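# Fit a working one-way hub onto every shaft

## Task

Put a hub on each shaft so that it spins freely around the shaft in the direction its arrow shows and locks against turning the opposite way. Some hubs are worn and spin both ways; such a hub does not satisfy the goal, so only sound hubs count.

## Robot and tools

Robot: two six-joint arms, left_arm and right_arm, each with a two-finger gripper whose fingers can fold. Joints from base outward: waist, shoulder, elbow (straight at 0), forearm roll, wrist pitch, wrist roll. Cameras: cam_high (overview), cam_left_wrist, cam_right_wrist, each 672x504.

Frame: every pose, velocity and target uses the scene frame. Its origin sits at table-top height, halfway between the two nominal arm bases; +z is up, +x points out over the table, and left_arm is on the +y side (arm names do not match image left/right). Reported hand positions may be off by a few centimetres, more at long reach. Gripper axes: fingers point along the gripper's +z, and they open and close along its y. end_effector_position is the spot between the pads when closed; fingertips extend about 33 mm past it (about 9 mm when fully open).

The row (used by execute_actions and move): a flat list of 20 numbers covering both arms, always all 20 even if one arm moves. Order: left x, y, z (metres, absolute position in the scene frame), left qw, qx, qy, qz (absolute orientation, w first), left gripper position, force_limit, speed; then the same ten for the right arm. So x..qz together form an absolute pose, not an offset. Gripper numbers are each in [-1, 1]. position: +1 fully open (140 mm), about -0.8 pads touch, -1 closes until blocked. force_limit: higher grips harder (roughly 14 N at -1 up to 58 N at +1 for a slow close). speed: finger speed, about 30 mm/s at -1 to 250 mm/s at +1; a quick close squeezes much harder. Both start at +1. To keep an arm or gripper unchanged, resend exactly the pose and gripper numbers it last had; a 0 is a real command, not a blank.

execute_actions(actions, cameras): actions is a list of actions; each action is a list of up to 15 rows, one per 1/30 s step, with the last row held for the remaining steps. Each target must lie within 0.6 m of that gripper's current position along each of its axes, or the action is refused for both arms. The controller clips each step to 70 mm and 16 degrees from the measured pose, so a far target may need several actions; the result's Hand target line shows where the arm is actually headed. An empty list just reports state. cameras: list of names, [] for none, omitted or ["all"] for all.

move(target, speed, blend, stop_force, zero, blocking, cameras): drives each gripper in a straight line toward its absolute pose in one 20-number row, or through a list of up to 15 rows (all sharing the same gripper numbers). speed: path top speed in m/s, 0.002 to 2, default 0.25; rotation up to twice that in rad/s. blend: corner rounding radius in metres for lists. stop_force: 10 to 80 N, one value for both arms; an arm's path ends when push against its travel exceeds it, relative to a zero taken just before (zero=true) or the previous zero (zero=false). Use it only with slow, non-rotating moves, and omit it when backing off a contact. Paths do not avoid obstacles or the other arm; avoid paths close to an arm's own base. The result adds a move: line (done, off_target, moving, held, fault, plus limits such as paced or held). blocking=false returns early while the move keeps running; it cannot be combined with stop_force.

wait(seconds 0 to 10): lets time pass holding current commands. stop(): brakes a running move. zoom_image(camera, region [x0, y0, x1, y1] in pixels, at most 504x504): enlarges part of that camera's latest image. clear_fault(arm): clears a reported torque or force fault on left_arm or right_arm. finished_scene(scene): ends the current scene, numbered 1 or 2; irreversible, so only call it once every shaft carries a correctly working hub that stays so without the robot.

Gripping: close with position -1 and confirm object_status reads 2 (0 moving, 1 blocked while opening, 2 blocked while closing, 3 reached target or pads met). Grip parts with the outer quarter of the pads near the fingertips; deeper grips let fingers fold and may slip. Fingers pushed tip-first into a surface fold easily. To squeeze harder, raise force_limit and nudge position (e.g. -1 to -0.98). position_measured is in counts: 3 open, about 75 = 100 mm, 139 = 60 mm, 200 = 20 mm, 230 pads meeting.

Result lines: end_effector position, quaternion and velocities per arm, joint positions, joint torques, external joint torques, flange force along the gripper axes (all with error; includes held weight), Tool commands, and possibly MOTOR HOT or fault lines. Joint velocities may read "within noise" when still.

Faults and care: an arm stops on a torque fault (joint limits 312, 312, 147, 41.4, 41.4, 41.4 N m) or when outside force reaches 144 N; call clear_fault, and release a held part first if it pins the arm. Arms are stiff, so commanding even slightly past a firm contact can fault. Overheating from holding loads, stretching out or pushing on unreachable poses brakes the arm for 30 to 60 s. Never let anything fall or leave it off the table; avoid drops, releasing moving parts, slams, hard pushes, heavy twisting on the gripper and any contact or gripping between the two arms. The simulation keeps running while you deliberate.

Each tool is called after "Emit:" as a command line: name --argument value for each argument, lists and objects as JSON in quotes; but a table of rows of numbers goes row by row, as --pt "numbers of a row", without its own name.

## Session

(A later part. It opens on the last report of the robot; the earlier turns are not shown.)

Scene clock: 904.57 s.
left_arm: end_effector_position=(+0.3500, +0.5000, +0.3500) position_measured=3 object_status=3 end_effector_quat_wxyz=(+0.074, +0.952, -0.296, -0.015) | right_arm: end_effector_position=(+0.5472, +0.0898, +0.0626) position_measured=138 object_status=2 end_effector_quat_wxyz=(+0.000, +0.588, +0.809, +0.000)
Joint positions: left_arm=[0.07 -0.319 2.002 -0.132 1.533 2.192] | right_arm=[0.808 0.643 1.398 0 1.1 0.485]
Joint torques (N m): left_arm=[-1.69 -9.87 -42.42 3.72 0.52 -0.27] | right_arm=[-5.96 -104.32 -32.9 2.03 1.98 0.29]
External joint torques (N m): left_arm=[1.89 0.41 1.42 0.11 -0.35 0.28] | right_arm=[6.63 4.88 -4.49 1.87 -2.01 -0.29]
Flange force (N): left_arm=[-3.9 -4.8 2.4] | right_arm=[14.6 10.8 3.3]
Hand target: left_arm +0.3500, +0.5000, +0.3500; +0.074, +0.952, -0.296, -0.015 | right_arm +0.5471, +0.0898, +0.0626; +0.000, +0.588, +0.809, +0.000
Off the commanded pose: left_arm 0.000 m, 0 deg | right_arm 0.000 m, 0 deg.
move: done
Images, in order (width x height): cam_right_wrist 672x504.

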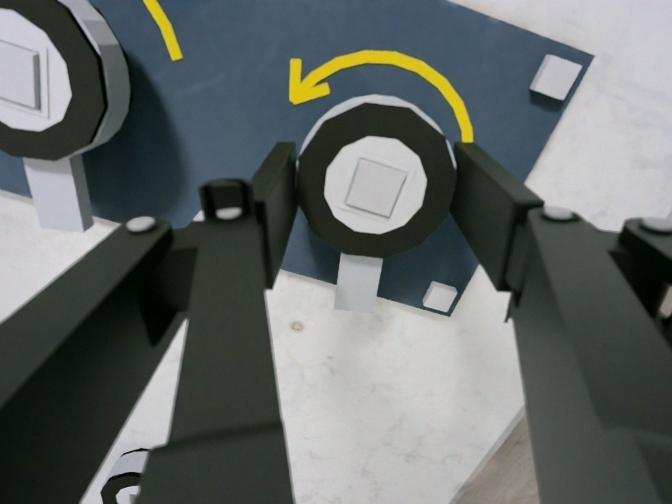

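Emit:
move --target '[0.35,0.50,0.35,0.074,0.952,-0.296,-0.015,1,1,1,0.5471,0.0898,0.0626,0,0.36325,0.93169,0,-1,-0.1,-1]' --speed 0.15 --cameras '["cam_right_wrist"]'

Emit:
zoom_image --camera "cam_right_wrist" --region '[276, 90, 476, 340]'

Scene clock: 916.03 s.
left_arm: end_effector_position=(+0.3500, +0.5000, +0.3500) position_measured=3 object_status=3 end_effector_quat_wxyz=(+0.074, +0.952, -0.296, -0.015) | right_arm: end_effector_position=(+0.5470, +0.0899, +0.0626) position_measured=138 object_status=2 end_effector_quat_wxyz=(+0.000, +0.363, +0.932, +0.000)
Joint positions: left_arm=[0.07 -0.319 2.002 -0.132 1.533 2.192] | right_arm=[0.808 0.643 1.398 0 1.1 -0.028]
Joint torques (N m): left_arm=[-1.44 -9.09 -42.77 3.74 0.46 -0.25] | right_arm=[-1.72 -102.58 -37.57 3.7 -1.58 0.91]
External joint torques (N m): left_arm=[1.53 0.07 1.92 0.08 -0.29 0.26] | right_arm=[1.79 3.32 0.23 0.18 1.57 -0.91]
Flange force (N): left_arm=[-4.3 -3.3 3.3] | right_arm=[1.1 6.0 0.3]
Hand target: left_arm +0.3500, +0.5000, +0.3500; +0.074, +0.952, -0.296, -0.015 | right_arm +0.5471, +0.0898, +0.0626; +0.000, +0.363, +0.932, +0.000
Off the commanded pose: left_arm 0.000 m, 0 deg | right_arm 0.000 m, 0 deg.
move: done
Images, in order (width x height): cam_right_wrist 672x504.

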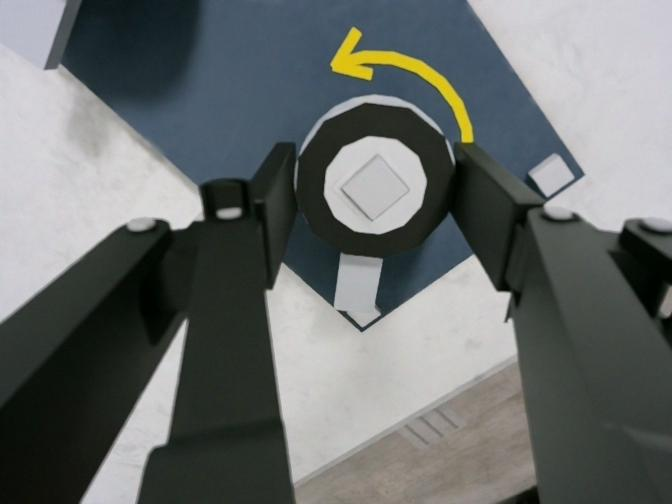

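Scaled by 2.016 from the camera's 672x504 image, which has a finer 960x720 frame.

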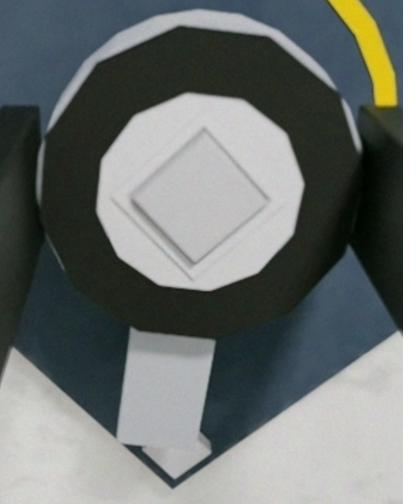

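Emit:
move --pt "0.35 0.50 0.35 0.074 0.952 -0.296 -0.015 1 1 1 0.5471 0.0898 0.13 0 0.36325 0.93169 0 -1 -0.1 -1" --pt "0.35 0.50 0.35 0.074 0.952 -0.296 -0.015 1 1 1 0.535 -0.045 0.12 0 0.70711 0.70711 0 -1 -0.1 -1" --pt "0.35 0.50 0.35 0.074 0.952 -0.296 -0.015 1 1 1 0.535 -0.045 0.0435 0 0.70711 0.70711 0 -1 -0.1 -1" --pt "0.35 0.50 0.35 0.074 0.952 -0.296 -0.015 1 1 1 0.535 -0.045 0.0435 0 0.70711 0.70711 0 0.25 -0.1 -0.5" --pt "0.35 0.50 0.35 0.074 0.952 -0.296 -0.015 1 1 1 0.535 -0.045 0.12 0 0.70711 0.70711 0 0.25 -0.1 -0.5" --pt "0.35 0.50 0.35 0.074 0.952 -0.296 -0.015 1 1 1 0.48 -0.186 0.085 0 0.70711 0.70711 0 0.25 -0.1 -0.5" --speed '[0.15,0.25,0.1,0.1,0.2,0.2]' --cameras '["cam_right_wrist"]'

Emit:
zoom_image --camera "cam_right_wrist" --region '[276, 80, 476, 230]'

Scene clock: 936.93 s.
left_arm: end_effector_position=(+0.3500, +0.5000, +0.3500) position_measured=3 object_status=3 end_effector_quat_wxyz=(+0.074, +0.952, -0.296, -0.015) | right_arm: end_effector_position=(+0.4800, -0.1859, +0.0850) position_measured=98 object_status=3 end_effector_quat_wxyz=(+0.000, +0.707, +0.707, +0.000)
Joint positions: left_arm=[0.07 -0.319 2.002 -0.132 1.533 2.192] | right_arm=[0.58 0.297 1.9 0 0.944 0.571]
Joint torques (N m): left_arm=[-1.46 -9.1 -42.61 3.64 0.51 -0.22] | right_arm=[-3.11 -67.77 -31.95 2.98 -0.47 0.69]
External joint torques (N m): left_arm=[1.56 0.06 1.74 0.17 -0.34 0.23] | right_arm=[3.66 3.48 -2.02 0.55 0.43 -0.69]
Flange force (N): left_arm=[-4.1 -3.4 3.1] | right_arm=[9.2 4.7 1.1]
Hand target: left_arm +0.3500, +0.5000, +0.3500; +0.074, +0.952, -0.296, -0.015 | right_arm +0.4800, -0.1860, +0.0850; +0.000, +0.707, +0.707, +0.000
Off the commanded pose: left_arm 0.000 m, 0 deg | right_arm 0.000 m, 0 deg.
move: done
Images, in order (width x height): cam_right_wrist 672x504.

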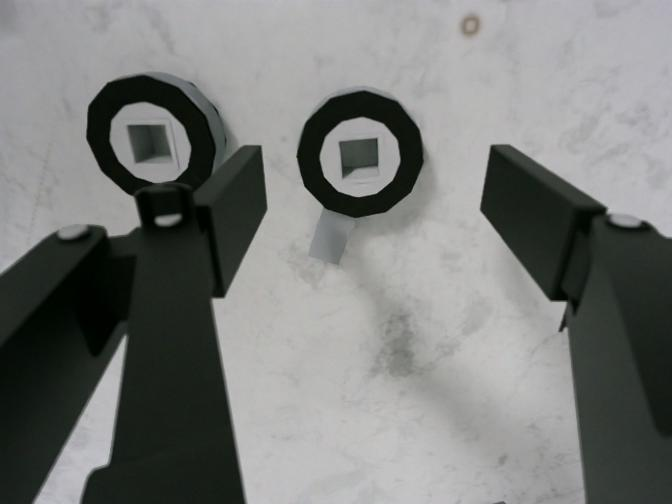

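Scaled by 2.520 from the camera's 672x504 image, which has a finer 960x720 frame.

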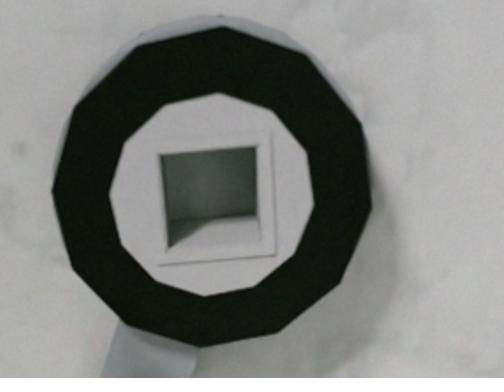

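Emit:
move --pt "0.35 0.50 0.35 0.074 0.952 -0.296 -0.015 1 1 1 0.4766 -0.187 0.085 0 0.70711 0.70711 0 0.12 -0.1 -0.5" --pt "0.35 0.50 0.35 0.074 0.952 -0.296 -0.015 1 1 1 0.4766 -0.187 0.042 0 0.70711 0.70711 0 0.12 -0.1 -0.5" --pt "0.35 0.50 0.35 0.074 0.952 -0.296 -0.015 1 1 1 0.4766 -0.187 0.042 0 0.70711 0.70711 0 -1 -0.1 -1" --pt "0.35 0.50 0.35 0.074 0.952 -0.296 -0.015 1 1 1 0.4766 -0.187 0.13 0 0.70711 0.70711 0 -1 -0.1 -1" --pt "0.35 0.50 0.35 0.074 0.952 -0.296 -0.015 1 1 1 0.549 0.0906 0.13 0 0.73432 0.67880 0 -1 -0.1 -1" --pt "0.35 0.50 0.35 0.074 0.952 -0.296 -0.015 1 1 1 0.549 0.0906 0.091 0 0.73432 0.67880 0 -1 -0.1 -1" --speed '[0.15,0.08,0.05,0.12,0.2,0.1]' --cameras '["cam_right_wrist"]'

Emit:
zoom_image --camera "cam_right_wrist" --region '[326, 140, 426, 240]'

Scene clock: 977.77 s.
left_arm: end_effector_position=(+0.3500, +0.5000, +0.3500) position_measured=3 object_status=3 end_effector_quat_wxyz=(+0.074, +0.952, -0.296, -0.015) | right_arm: end_effector_position=(+0.5490, +0.0906, +0.0911) position_measured=139 object_status=2 end_effector_quat_wxyz=(+0.000, +0.734, +0.679, +0.000)
Joint positions: left_arm=[0.07 -0.319 2.002 -0.132 1.533 2.192] | right_arm=[0.807 0.626 1.372 0 1.144 0.876]
Joint torques (N m): left_arm=[-1.63 -8.88 -42.76 3.7 0.58 -0.24] | right_arm=[-2.76 -103.62 -37.09 3.37 -0.18 0.5]
External joint torques (N m): left_arm=[1.72 -0.06 1.94 0.11 -0.42 0.25] | right_arm=[3.14 4.8 -1.08 0.57 0.13 -0.5]
Flange force (N): left_arm=[-4.7 -3.6 3.5] | right_arm=[10.0 3.8 2.2]
Hand target: left_arm +0.3500, +0.5000, +0.3500; +0.074, +0.952, -0.296, -0.015 | right_arm +0.5490, +0.0906, +0.0910; +0.000, +0.734, +0.679, +0.000
Off the commanded pose: left_arm 0.000 m, 0 deg | right_arm 0.000 m, 0 deg.
move: done
Images, in order (width x height): cam_right_wrist 672x504.

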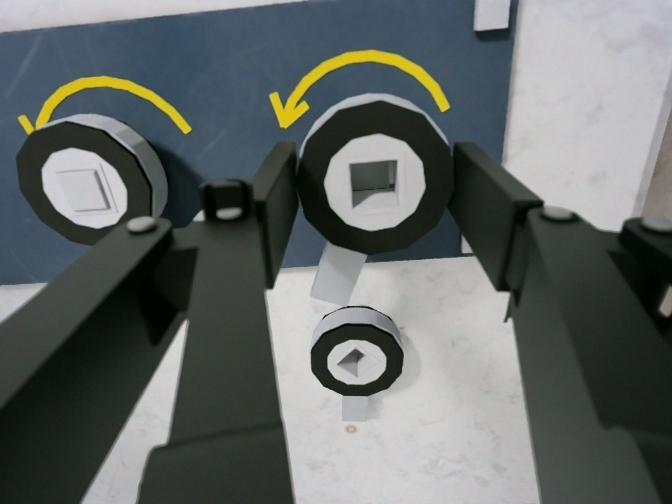

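Scaled by 5.040 from the camera's 672x504 image, which has a finer 960x720 frame.

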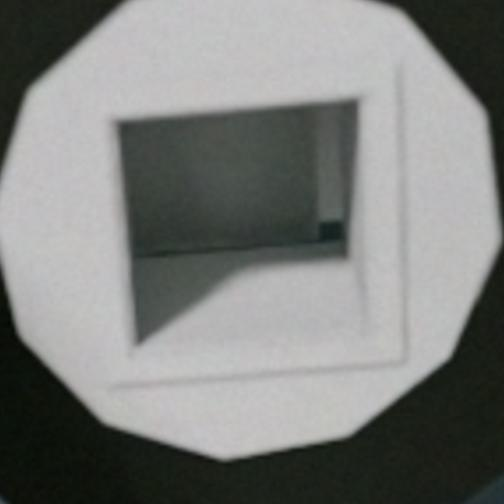

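Emit:
move --target '[0.35,0.50,0.35,0.074,0.952,-0.296,-0.015,1,1,1,0.5478,0.0903,0.091,0,0.73432,0.67880,0,-1,-0.1,-1]' --speed 0.1 --cameras '["cam_right_wrist"]'

Emit:
zoom_image --camera "cam_right_wrist" --region '[326, 140, 426, 240]'

Scene clock: 1007.23 s.
left_arm: end_effector_position=(+0.3500, +0.5000, +0.3500) position_measured=3 object_status=3 end_effector_quat_wxyz=(+0.074, +0.952, -0.296, -0.015) | right_arm: end_effector_position=(+0.5478, +0.0903, +0.0910) position_measured=139 object_status=2 end_effector_quat_wxyz=(+0.000, +0.734, +0.679, +0.000)
Joint positions: left_arm=[0.07 -0.319 2.002 -0.132 1.533 2.192] | right_arm=[0.808 0.625 1.374 0 1.143 0.877]
Joint torques (N m): left_arm=[-1.76 -8.46 -42.73 3.6 0.49 -0.24] | right_arm=[-2.59 -102.55 -37.59 3.31 -0.41 0.51]
External joint torques (N m): left_arm=[1.89 -0.75 1.84 0.22 -0.33 0.25] | right_arm=[2.78 4.12 -0.53 0.63 0.37 -0.51]
Flange force (N): left_arm=[-5.9 -3.2 3.1] | right_arm=[7.9 2.8 1.8]
Hand target: left_arm +0.3500, +0.5000, +0.3500; +0.074, +0.952, -0.296, -0.015 | right_arm +0.5478, +0.0903, +0.0910; +0.000, +0.734, +0.679, +0.000
Off the commanded pose: left_arm 0.000 m, 0 deg | right_arm 0.000 m, 0 deg.
move: done
Images, in order (width x height): cam_right_wrist 672x504.

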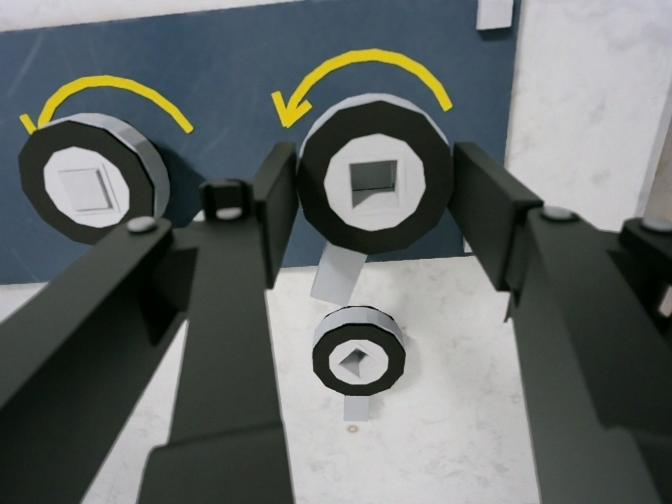

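Scaled by 5.040 from the camera's 672x504 image, which has a finer 960x720 frame.

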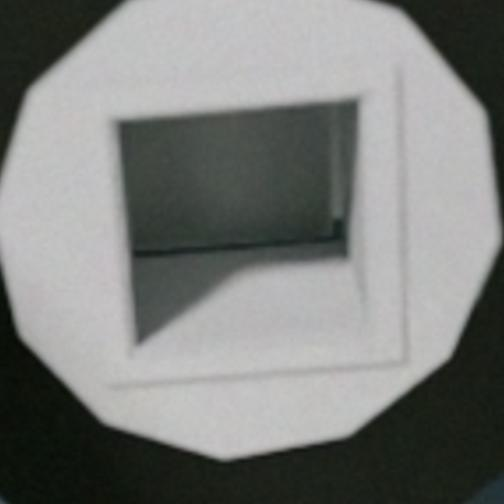

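Emit:
move --target '[0.35,0.50,0.35,0.074,0.952,-0.296,-0.015,1,1,1,0.5477,0.0900,0.0905,0,0.73432,0.67880,0,-1,-0.1,-1]' --speed 0.1 --cameras '[]'

Emit:
move --target '[0.35,0.50,0.35,0.074,0.952,-0.296,-0.015,1,1,1,0.5477,0.0900,0.0625,0,0.73432,0.67880,0,-1,-0.1,-1]' --speed 0.02 --stop_force 15 --cameras '["cam_right_wrist"]'

Emit:
zoom_image --camera "cam_right_wrist" --region '[276, 90, 476, 340]'

Scene clock: 1016.67 s.
left_arm: end_effector_position=(+0.3500, +0.5000, +0.3500) position_measured=3 object_status=3 end_effector_quat_wxyz=(+0.074, +0.952, -0.296, -0.015) | right_arm: end_effector_position=(+0.5476, +0.0901, +0.0905) position_measured=139 object_status=2 end_effector_quat_wxyz=(+0.000, +0.734, +0.679, +0.000)
Joint positions: left_arm=[0.07 -0.319 2.002 -0.132 1.533 2.192] | right_arm=[0.808 0.624 1.375 0 1.142 0.877]
Joint torques (N m): left_arm=[-2.08 -9.15 -42.57 3.65 0.52 -0.25] | right_arm=[-2.74 -102.98 -37.34 3.3 -0.43 0.51]
External joint torques (N m): left_arm=[2.23 -0.08 1.69 0.16 -0.35 0.26] | right_arm=[2.99 4.48 -0.78 0.63 0.39 -0.51]
Flange force (N): left_arm=[-5.4 -4.8 2.7] | right_arm=[9.1 3.4 1.9]
Hand target: left_arm +0.3500, +0.5000, +0.3500; +0.074, +0.952, -0.296, -0.015 | right_arm +0.5477, +0.0900, +0.0905; +0.000, +0.734, +0.679, +0.000
Off the commanded pose: left_arm 0.000 m, 0 deg | right_arm 0.000 m, 0 deg.
move: done
No camera images: "cameras" was empty.

Scene clock: 1018.60 s.
left_arm: end_effector_position=(+0.3500, +0.5000, +0.3500) position_measured=3 object_status=3 end_effector_quat_wxyz=(+0.074, +0.952, -0.296, -0.015) | right_arm: end_effector_position=(+0.5477, +0.0900, +0.0646) position_measured=139 object_status=2 end_effector_quat_wxyz=(+0.000, +0.734, +0.679, +0.000)
Joint positions: left_arm=[0.07 -0.319 2.002 -0.132 1.533 2.192] | right_arm=[0.808 0.643 1.395 0 1.104 0.877]
Joint torques (N m): left_arm=[-1.01 -9.09 -42.79 3.73 0.48 -0.32] | right_arm=[-4.5 -92.75 -33.59 2.6 -2.96 0.47]
External joint torques (N m): left_arm=[1.11 0.16 2.04 0.08 -0.31 0.33] | right_arm=[4.84 -6.62 -3.85 1.28 2.92 -0.47]
Flange force (N): left_arm=[-3.7 -2.6 3.7] | right_arm=[5.8 -1.8 -11.9]
Hand target: left_arm +0.3500, +0.5000, +0.3500; +0.074, +0.952, -0.296, -0.015 | right_arm +0.5477, +0.0900, +0.0646; +0.000, +0.734, +0.679, +0.000
Off the commanded pose: left_arm 0.000 m, 0 deg | right_arm 0.002 m, 0 deg.
move: contact (right_arm)
Images, in order (width x height): cam_right_wrist 672x504.

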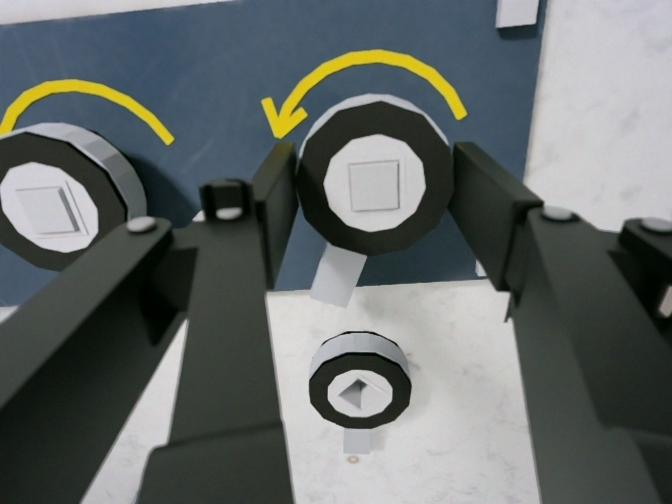

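Scaled by 2.016 from the camera's 672x504 image, which has a finer 960x720 frame.

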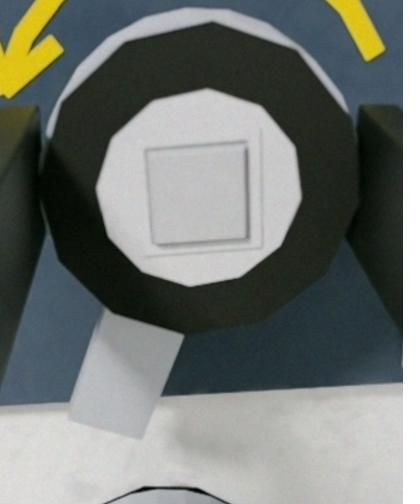

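Emit:
move --pt "0.35 0.50 0.35 0.074 0.952 -0.296 -0.015 1 1 1 0.5477 0.09 0.063 0 0.73432 0.67880 0 -1 -0.1 -1" --pt "0.35 0.50 0.35 0.074 0.952 -0.296 -0.015 1 1 1 0.5477 0.09 0.0635 0 0.57 0.82165 0 -1 -0.1 -1" --speed '[0.03,0.1]' --cameras '["cam_right_wrist"]'

Emit:
zoom_image --camera "cam_right_wrist" --region '[276, 90, 476, 340]'

Scene clock: 1028.53 s.
left_arm: end_effector_position=(+0.3500, +0.5000, +0.3500) position_measured=3 object_status=3 end_effector_quat_wxyz=(+0.074, +0.952, -0.296, -0.015) | right_arm: end_effector_position=(+0.5476, +0.0901, +0.0635) position_measured=139 object_status=2 end_effector_quat_wxyz=(+0.000, +0.570, +0.822, +0.000)
Joint positions: left_arm=[0.07 -0.319 2.002 -0.132 1.533 2.192] | right_arm=[0.808 0.644 1.396 0 1.102 0.441]
Joint torques (N m): left_arm=[-1.09 -9 -42.6 3.65 0.55 -0.32] | right_arm=[-9.46 -102.04 -39.1 0.85 -2.93 0.46]
External joint torques (N m): left_arm=[1.17 0.03 1.72 0.16 -0.38 0.33] | right_arm=[9.76 2.72 1.73 3.02 2.9 -0.46]
Flange force (N): left_arm=[-3.6 -2.8 3.2] | right_arm=[10.9 -2.1 -1.0]
Hand target: left_arm +0.3500, +0.5000, +0.3500; +0.074, +0.952, -0.296, -0.015 | right_arm +0.5477, +0.0900, +0.0635; +0.000, +0.570, +0.822, +0.000
Off the commanded pose: left_arm 0.000 m, 0 deg | right_arm 0.000 m, 0 deg.
move: done
Images, in order (width x height): cam_right_wrist 672x504.

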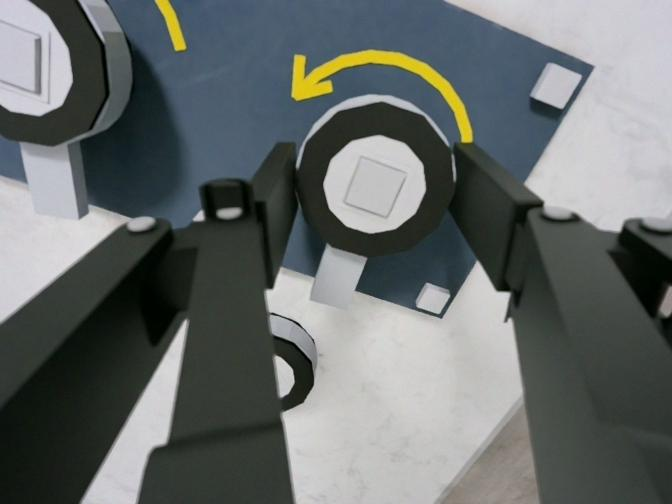

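Scaled by 2.016 from the camera's 672x504 image, which has a finer 960x720 frame.

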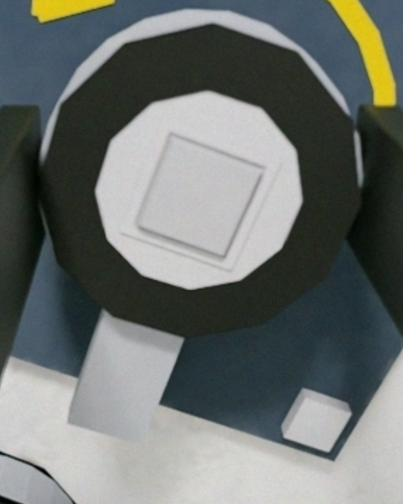

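Emit:
move --target '[0.35,0.50,0.35,0.074,0.952,-0.296,-0.015,1,1,1,0.5477,0.09,0.0635,0,0.68200,0.73135,0,-1,-0.1,-1]' --speed 0.1 --cameras '["cam_right_wrist"]'

Emit:
zoom_image --camera "cam_right_wrist" --region '[276, 90, 476, 340]'

Scene clock: 1037.50 s.
left_arm: end_effector_position=(+0.3500, +0.5000, +0.3500) position_measured=3 object_status=3 end_effector_quat_wxyz=(+0.074, +0.952, -0.296, -0.015) | right_arm: end_effector_position=(+0.5477, +0.0900, +0.0635) position_measured=139 object_status=2 end_effector_quat_wxyz=(+0.000, +0.682, +0.731, +0.000)
Joint positions: left_arm=[0.07 -0.319 2.002 -0.132 1.533 2.192] | right_arm=[0.808 0.644 1.396 0 1.102 0.729]
Joint torques (N m): left_arm=[-1.55 -9.02 -43 3.69 0.5 -0.39] | right_arm=[-6.31 -101.78 -40.27 2.53 -3.69 1.13]
External joint torques (N m): left_arm=[1.69 -0.3 2.07 0.13 -0.33 0.39] | right_arm=[6.85 2.29 2.85 1.35 3.65 -1.13]
Flange force (N): left_arm=[-5.3 -3.5 3.6] | right_arm=[4.9 -4.3 -1.6]
Hand target: left_arm +0.3500, +0.5000, +0.3500; +0.074, +0.952, -0.296, -0.015 | right_arm +0.5477, +0.0900, +0.0635; +0.000, +0.682, +0.731, +0.000
Off the commanded pose: left_arm 0.000 m, 0 deg | right_arm 0.000 m, 0 deg.
move: done
Images, in order (width x height): cam_right_wrist 672x504.

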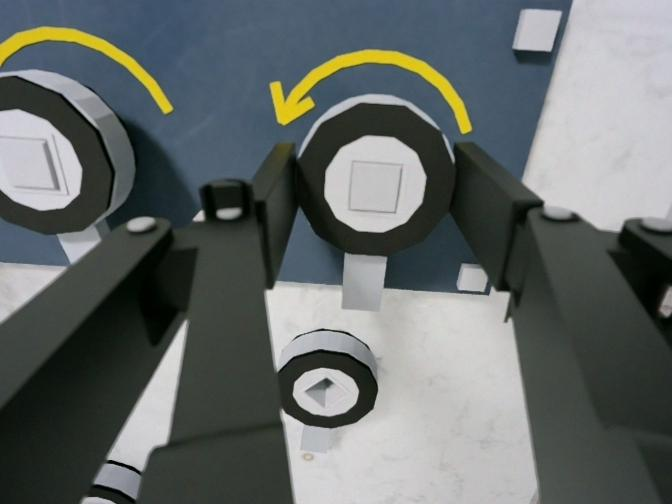

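Scaled by 2.016 from the camera's 672x504 image, which has a finer 960x720 frame.

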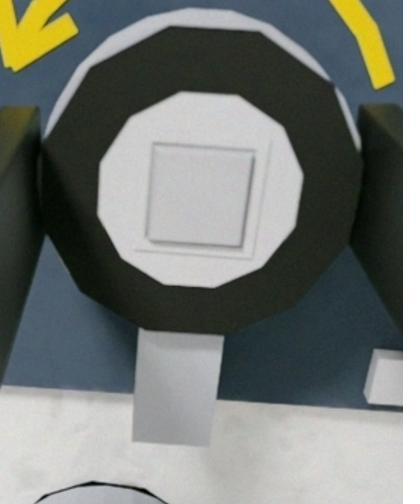

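Emit:
move --target '[0.35,0.50,0.35,0.074,0.952,-0.296,-0.015,1,1,1,0.5477,0.09,0.0615,0,0.68200,0.73135,0,-1,-0.1,-1]' --speed 0.01 --stop_force 20 --cameras '[]'

Emit:
move --pt "0.35 0.50 0.35 0.074 0.952 -0.296 -0.015 1 1 1 0.5477 0.09 0.0625 0 0.68200 0.73135 0 0.25 -0.1 -0.5" --pt "0.35 0.50 0.35 0.074 0.952 -0.296 -0.015 1 1 1 0.5477 0.09 0.13 0 0.68200 0.73135 0 0.12 -0.1 -0.5" --pt "0.35 0.50 0.35 0.074 0.952 -0.296 -0.015 1 1 1 0.378 -0.185 0.085 0 0.70711 0.70711 0 0.12 -0.1 -0.5" --speed '[0.05,0.15,0.25]' --cameras '["cam_right_wrist","cam_high"]'

Emit:
zoom_image --camera "cam_right_wrist" --region '[276, 80, 476, 230]'

Scene clock: 1056.93 s.
left_arm: end_effector_position=(+0.3500, +0.5000, +0.3500) position_measured=3 object_status=3 end_effector_quat_wxyz=(+0.074, +0.952, -0.296, -0.015) | right_arm: end_effector_position=(+0.5477, +0.0900, +0.0615) position_measured=139 object_status=2 end_effector_quat_wxyz=(+0.000, +0.682, +0.731, +0.000)
Joint positions: left_arm=[0.07 -0.319 2.002 -0.132 1.533 2.192] | right_arm=[0.808 0.645 1.397 0 1.099 0.729]
Joint torques (N m): left_arm=[-0.95 -9.17 -42.76 3.76 0.5 -0.28] | right_arm=[-8.86 -84.77 -30.3 0.97 -3.76 0.43]
External joint torques (N m): left_arm=[1.12 -0.31 1.82 0.07 -0.33 0.29] | right_arm=[9.49 -14.77 -7.07 2.91 3.72 -0.44]
Flange force (N): left_arm=[-4.1 -2.0 3.3] | right_arm=[8.1 -6.5 -21.4]
Hand target: left_arm +0.3500, +0.5000, +0.3500; +0.074, +0.952, -0.296, -0.015 | right_arm +0.5477, +0.0900, +0.0615; +0.000, +0.682, +0.731, +0.000
Off the commanded pose: left_arm 0.000 m, 0 deg | right_arm 0.000 m, 0 deg.
move: done
No camera images: "cameras" was empty.

Scene clock: 1060.87 s.
left_arm: end_effector_position=(+0.3500, +0.5000, +0.3500) position_measured=3 object_status=3 end_effector_quat_wxyz=(+0.074, +0.952, -0.296, -0.015) | right_arm: end_effector_position=(+0.3780, -0.1850, +0.0850) position_measured=114 object_status=3 end_effector_quat_wxyz=(+0.000, +0.707, +0.707, +0.000)
Joint positions: left_arm=[0.07 -0.319 2.002 -0.132 1.533 2.192] | right_arm=[0.682 0.187 2.047 0 0.907 0.672]
Joint torques (N m): left_arm=[-1.44 -9.55 -42.65 3.63 0.53 -0.29] | right_arm=[-2.37 -55.28 -31.74 2.87 -0.49 0.51]
External joint torques (N m): left_arm=[1.51 0.74 1.81 0.19 -0.36 0.3] | right_arm=[2.55 3.09 -1.28 0.55 0.45 -0.51]
Flange force (N): left_arm=[-3.3 -4.2 3.3] | right_arm=[7.5 2.8 1.5]
Hand target: left_arm +0.3500, +0.5000, +0.3500; +0.074, +0.952, -0.296, -0.015 | right_arm +0.3780, -0.1850, +0.0850; +0.000, +0.707, +0.707, +0.000
Off the commanded pose: left_arm 0.000 m, 0 deg | right_arm 0.000 m, 0 deg.
move: done
Images, in order (width x height): cam_high 672x504, cam_right_wrist 672x504.

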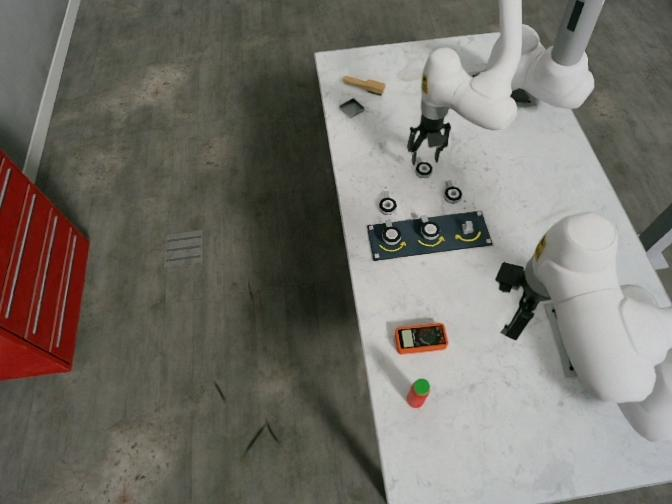

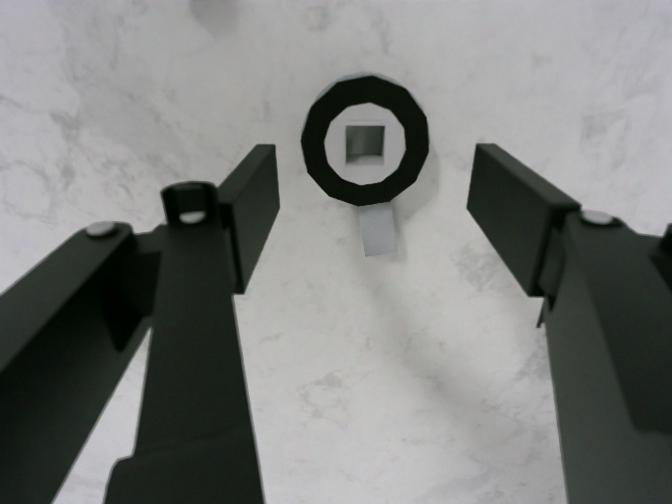

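Scaled by 2.520 from the camera's 672x504 image, which has a finer 960x720 frame.

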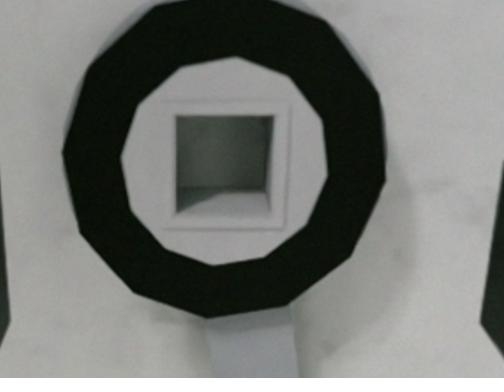

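Emit:
move --pt "0.35 0.50 0.35 0.074 0.952 -0.296 -0.015 1 1 1 0.3767 -0.1798 0.085 0 0.70711 0.70711 0 0.12 -0.1 -0.5" --pt "0.35 0.50 0.35 0.074 0.952 -0.296 -0.015 1 1 1 0.3767 -0.1798 0.042 0 0.70711 0.70711 0 0.12 -0.1 -0.5" --pt "0.35 0.50 0.35 0.074 0.952 -0.296 -0.015 1 1 1 0.3767 -0.1798 0.042 0 0.70711 0.70711 0 -1 -0.1 -1" --pt "0.35 0.50 0.35 0.074 0.952 -0.296 -0.015 1 1 1 0.3767 -0.1798 0.13 0 0.70711 0.70711 0 -1 -0.1 -1" --pt "0.35 0.50 0.35 0.074 0.952 -0.296 -0.015 1 1 1 0.2868 0.0905 0.13 0 0.70711 0.70711 0 -1 -0.1 -1" --pt "0.35 0.50 0.35 0.074 0.952 -0.296 -0.015 1 1 1 0.2868 0.0905 0.091 0 0.70711 0.70711 0 -1 -0.1 -1" --speed '[0.15,0.08,0.05,0.12,0.2,0.1]' --cameras '["cam_right_wrist"]'

Emit:
zoom_image --camera "cam_right_wrist" --region '[326, 140, 426, 240]'

Scene clock: 1083.83 s.
left_arm: end_effector_position=(+0.3500, +0.5000, +0.3500) position_measured=3 object_status=3 end_effector_quat_wxyz=(+0.074, +0.952, -0.296, -0.015) | right_arm: end_effector_position=(+0.2868, +0.0905, +0.0911) position_measured=138 object_status=2 end_effector_quat_wxyz=(+0.000, +0.707, +0.707, +0.000)
Joint positions: left_arm=[0.07 -0.319 2.002 -0.132 1.533 2.192] | right_arm=[1.072 0.414 1.716 0 1.011 1.062]
Joint torques (N m): left_arm=[-1.42 -8.97 -42.6 3.67 0.45 -0.19] | right_arm=[-2.71 -79.63 -34.6 3.1 -0.5 0.5]
External joint torques (N m): left_arm=[1.58 -0.46 1.62 0.16 -0.29 0.2] | right_arm=[3.17 2.54 -1.01 0.59 0.45 -0.5]
Flange force (N): left_arm=[-4.7 -2.8 2.7] | right_arm=[7.1 -0.6 0.7]
Hand target: left_arm +0.3500, +0.5000, +0.3500; +0.074, +0.952, -0.296, -0.015 | right_arm +0.2868, +0.0905, +0.0910; +0.000, +0.707, +0.707, +0.000
Off the commanded pose: left_arm 0.000 m, 0 deg | right_arm 0.000 m, 0 deg.
move: done
Images, in order (width x height): cam_right_wrist 672x504.

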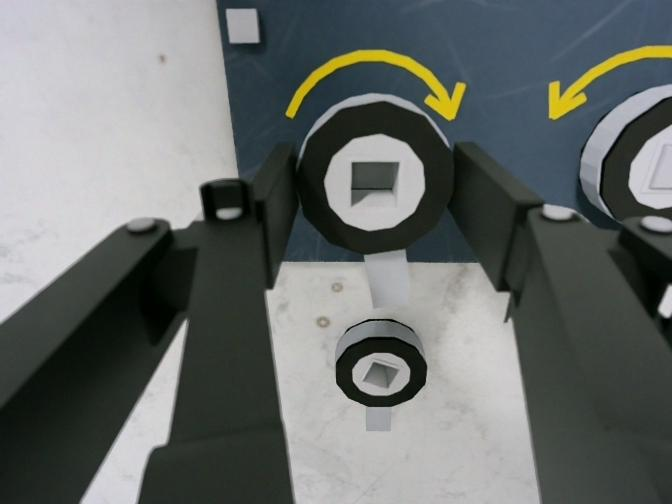

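Scaled by 5.040 from the camera's 672x504 image, which has a finer 960x720 frame.

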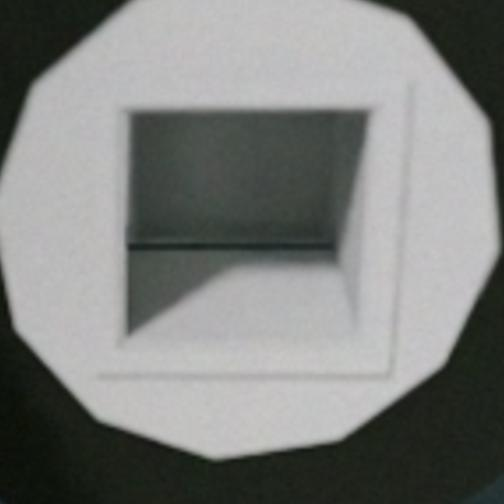

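Emit:
move --target '[0.35,0.50,0.35,0.074,0.952,-0.296,-0.015,1,1,1,0.2872,0.0901,0.0905,0,0.70711,0.70711,0,-1,-0.1,-1]' --speed 0.1 --cameras '[]'

Emit:
move --target '[0.35,0.50,0.35,0.074,0.952,-0.296,-0.015,1,1,1,0.2872,0.0901,0.0625,0,0.70711,0.70711,0,-1,-0.1,-1]' --speed 0.02 --stop_force 15 --cameras '["cam_right_wrist"]'

Emit:
zoom_image --camera "cam_right_wrist" --region '[276, 90, 476, 340]'

Scene clock: 1100.83 s.
left_arm: end_effector_position=(+0.3500, +0.5000, +0.3500) position_measured=3 object_status=3 end_effector_quat_wxyz=(+0.074, +0.952, -0.296, -0.015) | right_arm: end_effector_position=(+0.2872, +0.0901, +0.0905) position_measured=138 object_status=2 end_effector_quat_wxyz=(+0.000, +0.707, +0.707, +0.000)
Joint positions: left_arm=[0.07 -0.319 2.002 -0.132 1.533 2.192] | right_arm=[1.071 0.414 1.717 0 1.01 1.061]
Joint torques (N m): left_arm=[-1.54 -8.64 -42.72 3.64 0.49 -0.3] | right_arm=[-2.52 -81.09 -34.26 3.09 -0.44 0.53]
External joint torques (N m): left_arm=[1.65 -0.43 1.85 0.18 -0.32 0.31] | right_arm=[2.77 3.99 -1.31 0.59 0.39 -0.53]
Flange force (N): left_arm=[-5.1 -3.1 3.2] | right_arm=[9.2 1.1 1.8]
Hand target: left_arm +0.3500, +0.5000, +0.3500; +0.074, +0.952, -0.296, -0.015 | right_arm +0.2872, +0.0901, +0.0905; +0.000, +0.707, +0.707, +0.000
Off the commanded pose: left_arm 0.000 m, 0 deg | right_arm 0.000 m, 0 deg.
move: done
No camera images: "cameras" was empty.

Scene clock: 1102.83 s.
left_arm: end_effector_position=(+0.3500, +0.5000, +0.3500) position_measured=3 object_status=3 end_effector_quat_wxyz=(+0.074, +0.952, -0.296, -0.015) | right_arm: end_effector_position=(+0.2872, +0.0902, +0.0634) position_measured=138 object_status=2 end_effector_quat_wxyz=(+0.000, +0.707, +0.707, +0.000)
Joint positions: left_arm=[0.07 -0.319 2.002 -0.132 1.533 2.192] | right_arm=[1.071 0.438 1.737 0 0.966 1.061]
Joint torques (N m): left_arm=[-1.34 -9.32 -42.84 3.65 0.48 -0.26] | right_arm=[-4.87 -73.91 -28.9 2.13 -1.3 0.51]
External joint torques (N m): left_arm=[1.41 0.43 1.99 0.16 -0.32 0.27] | right_arm=[5.14 -4.33 -5.59 1.43 1.25 -0.51]
Flange force (N): left_arm=[-3.7 -3.4 3.5] | right_arm=[9.4 -2.5 -10.1]
Hand target: left_arm +0.3500, +0.5000, +0.3500; +0.074, +0.952, -0.296, -0.015 | right_arm +0.2872, +0.0902, +0.0634; +0.000, +0.707, +0.707, +0.000
Off the commanded pose: left_arm 0.000 m, 0 deg | right_arm 0.001 m, 0 deg.
move: contact (right_arm)
Images, in order (width x height): cam_right_wrist 672x504.

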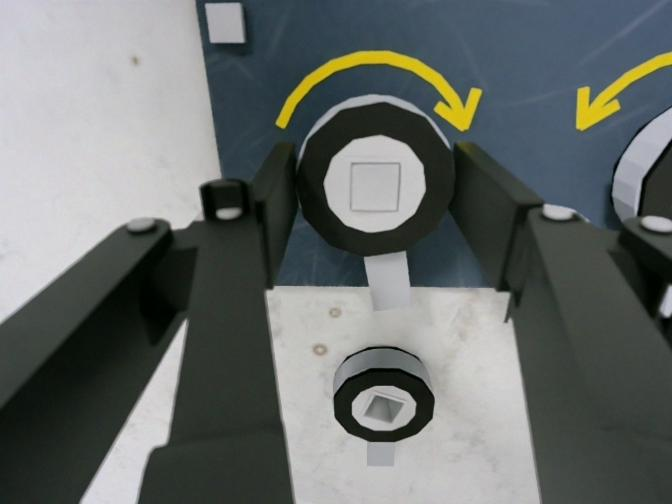

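Scaled by 2.016 from the camera's 672x504 image, which has a finer 960x720 frame.

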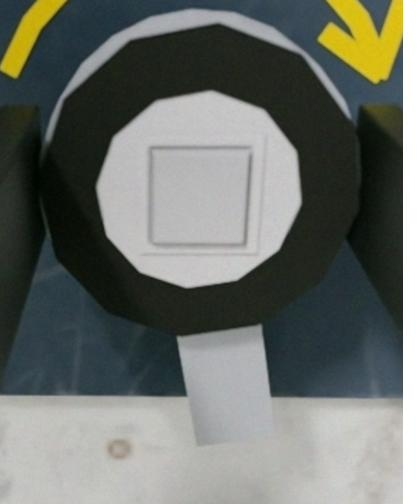

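Emit:
move --pt "0.35 0.50 0.35 0.074 0.952 -0.296 -0.015 1 1 1 0.2872 0.0902 0.0622 0 0.70711 0.70711 0 -1 -0.1 -1" --pt "0.35 0.50 0.35 0.074 0.952 -0.296 -0.015 1 1 1 0.2872 0.0902 0.0626 0 0.82904 0.55919 0 -1 -0.1 -1" --speed '[0.03,0.1]' --cameras '["cam_right_wrist"]'

Emit:
zoom_image --camera "cam_right_wrist" --region '[276, 90, 476, 340]'

Scene clock: 1114.40 s.
left_arm: end_effector_position=(+0.3500, +0.5000, +0.3500) position_measured=3 object_status=3 end_effector_quat_wxyz=(+0.074, +0.952, -0.296, -0.015) | right_arm: end_effector_position=(+0.2873, +0.0901, +0.0626) position_measured=138 object_status=2 end_effector_quat_wxyz=(+0.000, +0.829, +0.559, +0.000)
Joint positions: left_arm=[0.07 -0.319 2.002 -0.132 1.533 2.192] | right_arm=[1.071 0.439 1.738 0 0.965 1.445]
Joint torques (N m): left_arm=[-1.67 -9.8 -42.87 3.74 0.47 -0.29] | right_arm=[-0.39 -81.53 -30.41 3.93 0.97 0.57]
External joint torques (N m): left_arm=[1.76 0.95 2.03 0.07 -0.31 0.3] | right_arm=[0.98 3.22 -4.04 -0.38 -1.03 -0.57]
Flange force (N): left_arm=[-3.6 -4.9 3.5] | right_arm=[12.1 0.4 1.8]
Hand target: left_arm +0.3500, +0.5000, +0.3500; +0.074, +0.952, -0.296, -0.015 | right_arm +0.2872, +0.0902, +0.0626; +0.000, +0.829, +0.559, +0.000
Off the commanded pose: left_arm 0.000 m, 0 deg | right_arm 0.000 m, 0 deg.
move: done
Images, in order (width x height): cam_right_wrist 672x504.

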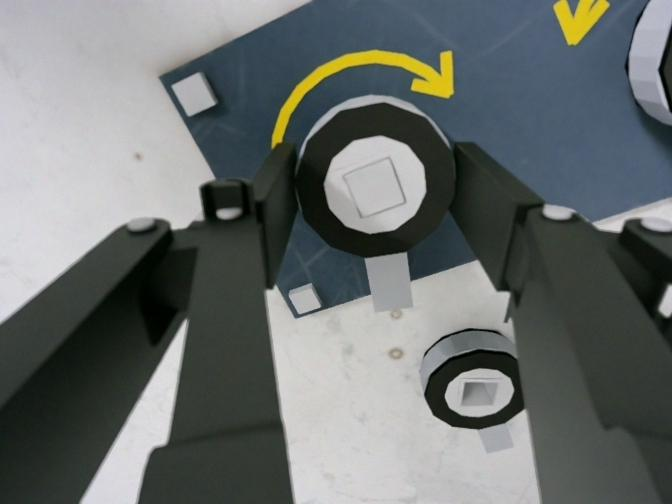

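Scaled by 2.016 from the camera's 672x504 image, which has a finer 960x720 frame.

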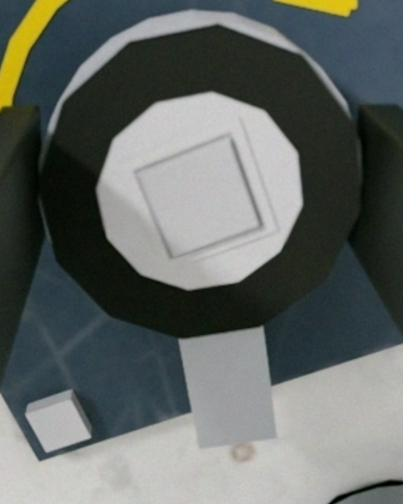

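Emit:
move --target '[0.35,0.50,0.35,0.074,0.952,-0.296,-0.015,1,1,1,0.2872,0.0902,0.0626,0,0.70711,0.70711,0,-1,-0.1,-1]' --speed 0.1 --cameras '["cam_right_wrist"]'

Emit:
zoom_image --camera "cam_right_wrist" --region '[276, 90, 476, 340]'

Scene clock: 1122.03 s.
left_arm: end_effector_position=(+0.3500, +0.5000, +0.3500) position_measured=3 object_status=3 end_effector_quat_wxyz=(+0.074, +0.952, -0.296, -0.015) | right_arm: end_effector_position=(+0.2871, +0.0903, +0.0626) position_measured=138 object_status=2 end_effector_quat_wxyz=(+0.000, +0.707, +0.707, +0.000)
Joint positions: left_arm=[0.07 -0.319 2.002 -0.132 1.533 2.192] | right_arm=[1.071 0.439 1.738 0 0.965 1.062]
Joint torques (N m): left_arm=[-1.1 -9.13 -43.02 3.62 0.54 -0.28] | right_arm=[0.03 -80.33 -31.76 3.62 -0.08 0.16]
External joint torques (N m): left_arm=[1.2 -0.05 2.11 0.2 -0.38 0.29] | right_arm=[0.22 2.1 -2.67 -0.06 0.04 -0.16]
Flange force (N): left_arm=[-4.1 -2.4 3.9] | right_arm=[7.7 3.7 0.0]
Hand target: left_arm +0.3500, +0.5000, +0.3500; +0.074, +0.952, -0.296, -0.015 | right_arm +0.2872, +0.0902, +0.0626; +0.000, +0.707, +0.707, +0.000
Off the commanded pose: left_arm 0.000 m, 0 deg | right_arm 0.000 m, 0 deg.
move: done
Images, in order (width x height): cam_right_wrist 672x504.

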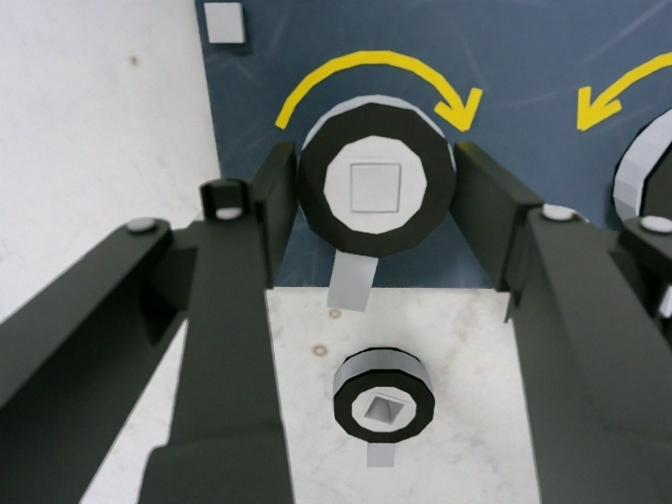

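Scaled by 2.016 from the camera's 672x504 image, which has a finer 960x720 frame.

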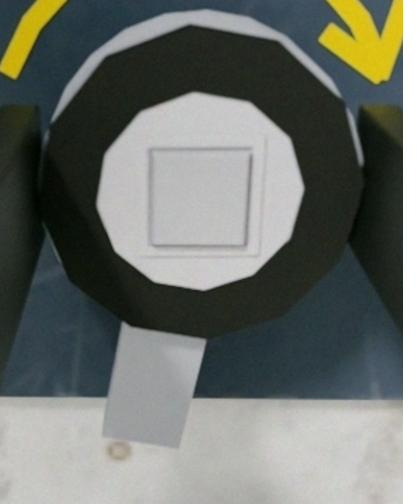

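Emit:
move --pt "0.35 0.50 0.35 0.074 0.952 -0.296 -0.015 1 1 1 0.2871 0.0903 0.0626 0 0.70711 0.70711 0 0.25 -0.1 -0.5" --pt "0.35 0.50 0.35 0.074 0.952 -0.296 -0.015 1 1 1 0.2871 0.0903 0.14 0 0.70711 0.70711 0 0.25 -0.1 -0.5" --pt "0.35 0.50 0.35 0.074 0.952 -0.296 -0.015 1 1 1 0.41 0.01 0.2 0 0.70711 0.70711 0 0.25 -0.1 -0.5" --speed '[0.05,0.15,0.25]' --cameras '["cam_right_wrist"]'

Scene clock: 1132.53 s.
left_arm: end_effector_position=(+0.3500, +0.5000, +0.3500) position_measured=3 object_status=3 end_effector_quat_wxyz=(+0.074, +0.952, -0.296, -0.015) | right_arm: end_effector_position=(+0.4099, +0.0100, +0.2001) position_measured=98 object_status=3 end_effector_quat_wxyz=(+0.000, +0.707, +0.707, +0.000)
Joint positions: left_arm=[0.07 -0.319 2.002 -0.132 1.533 2.192] | right_arm=[0.868 0.33 1.618 0 1.193 0.858]
Joint torques (N m): left_arm=[-1.75 -8.73 -42.65 3.67 0.55 -0.26] | right_arm=[-3.38 -74.33 -36.61 3.41 -0.24 0.44]
External joint torques (N m): left_arm=[1.85 -0.27 1.79 0.14 -0.39 0.26] | right_arm=[3.87 1.9 -2.26 0.61 0.2 -0.44]
Flange force (N): left_arm=[-5.1 -3.7 3.1] | right_arm=[9.2 1.1 -1.7]
Hand target: left_arm +0.3500, +0.5000, +0.3500; +0.074, +0.952, -0.296, -0.015 | right_arm +0.4100, +0.0100, +0.2000; +0.000, +0.707, +0.707, +0.000
Off the commanded pose: left_arm 0.000 m, 0 deg | right_arm 0.000 m, 0 deg.
move: done
Images, in order (width x height): cam_right_wrist 672x504.

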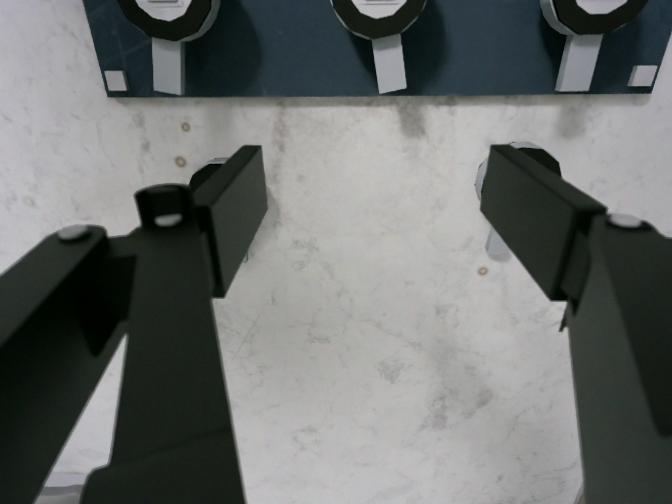

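Emit:
finished_scene --scene 1

The scene is finished: the task was done.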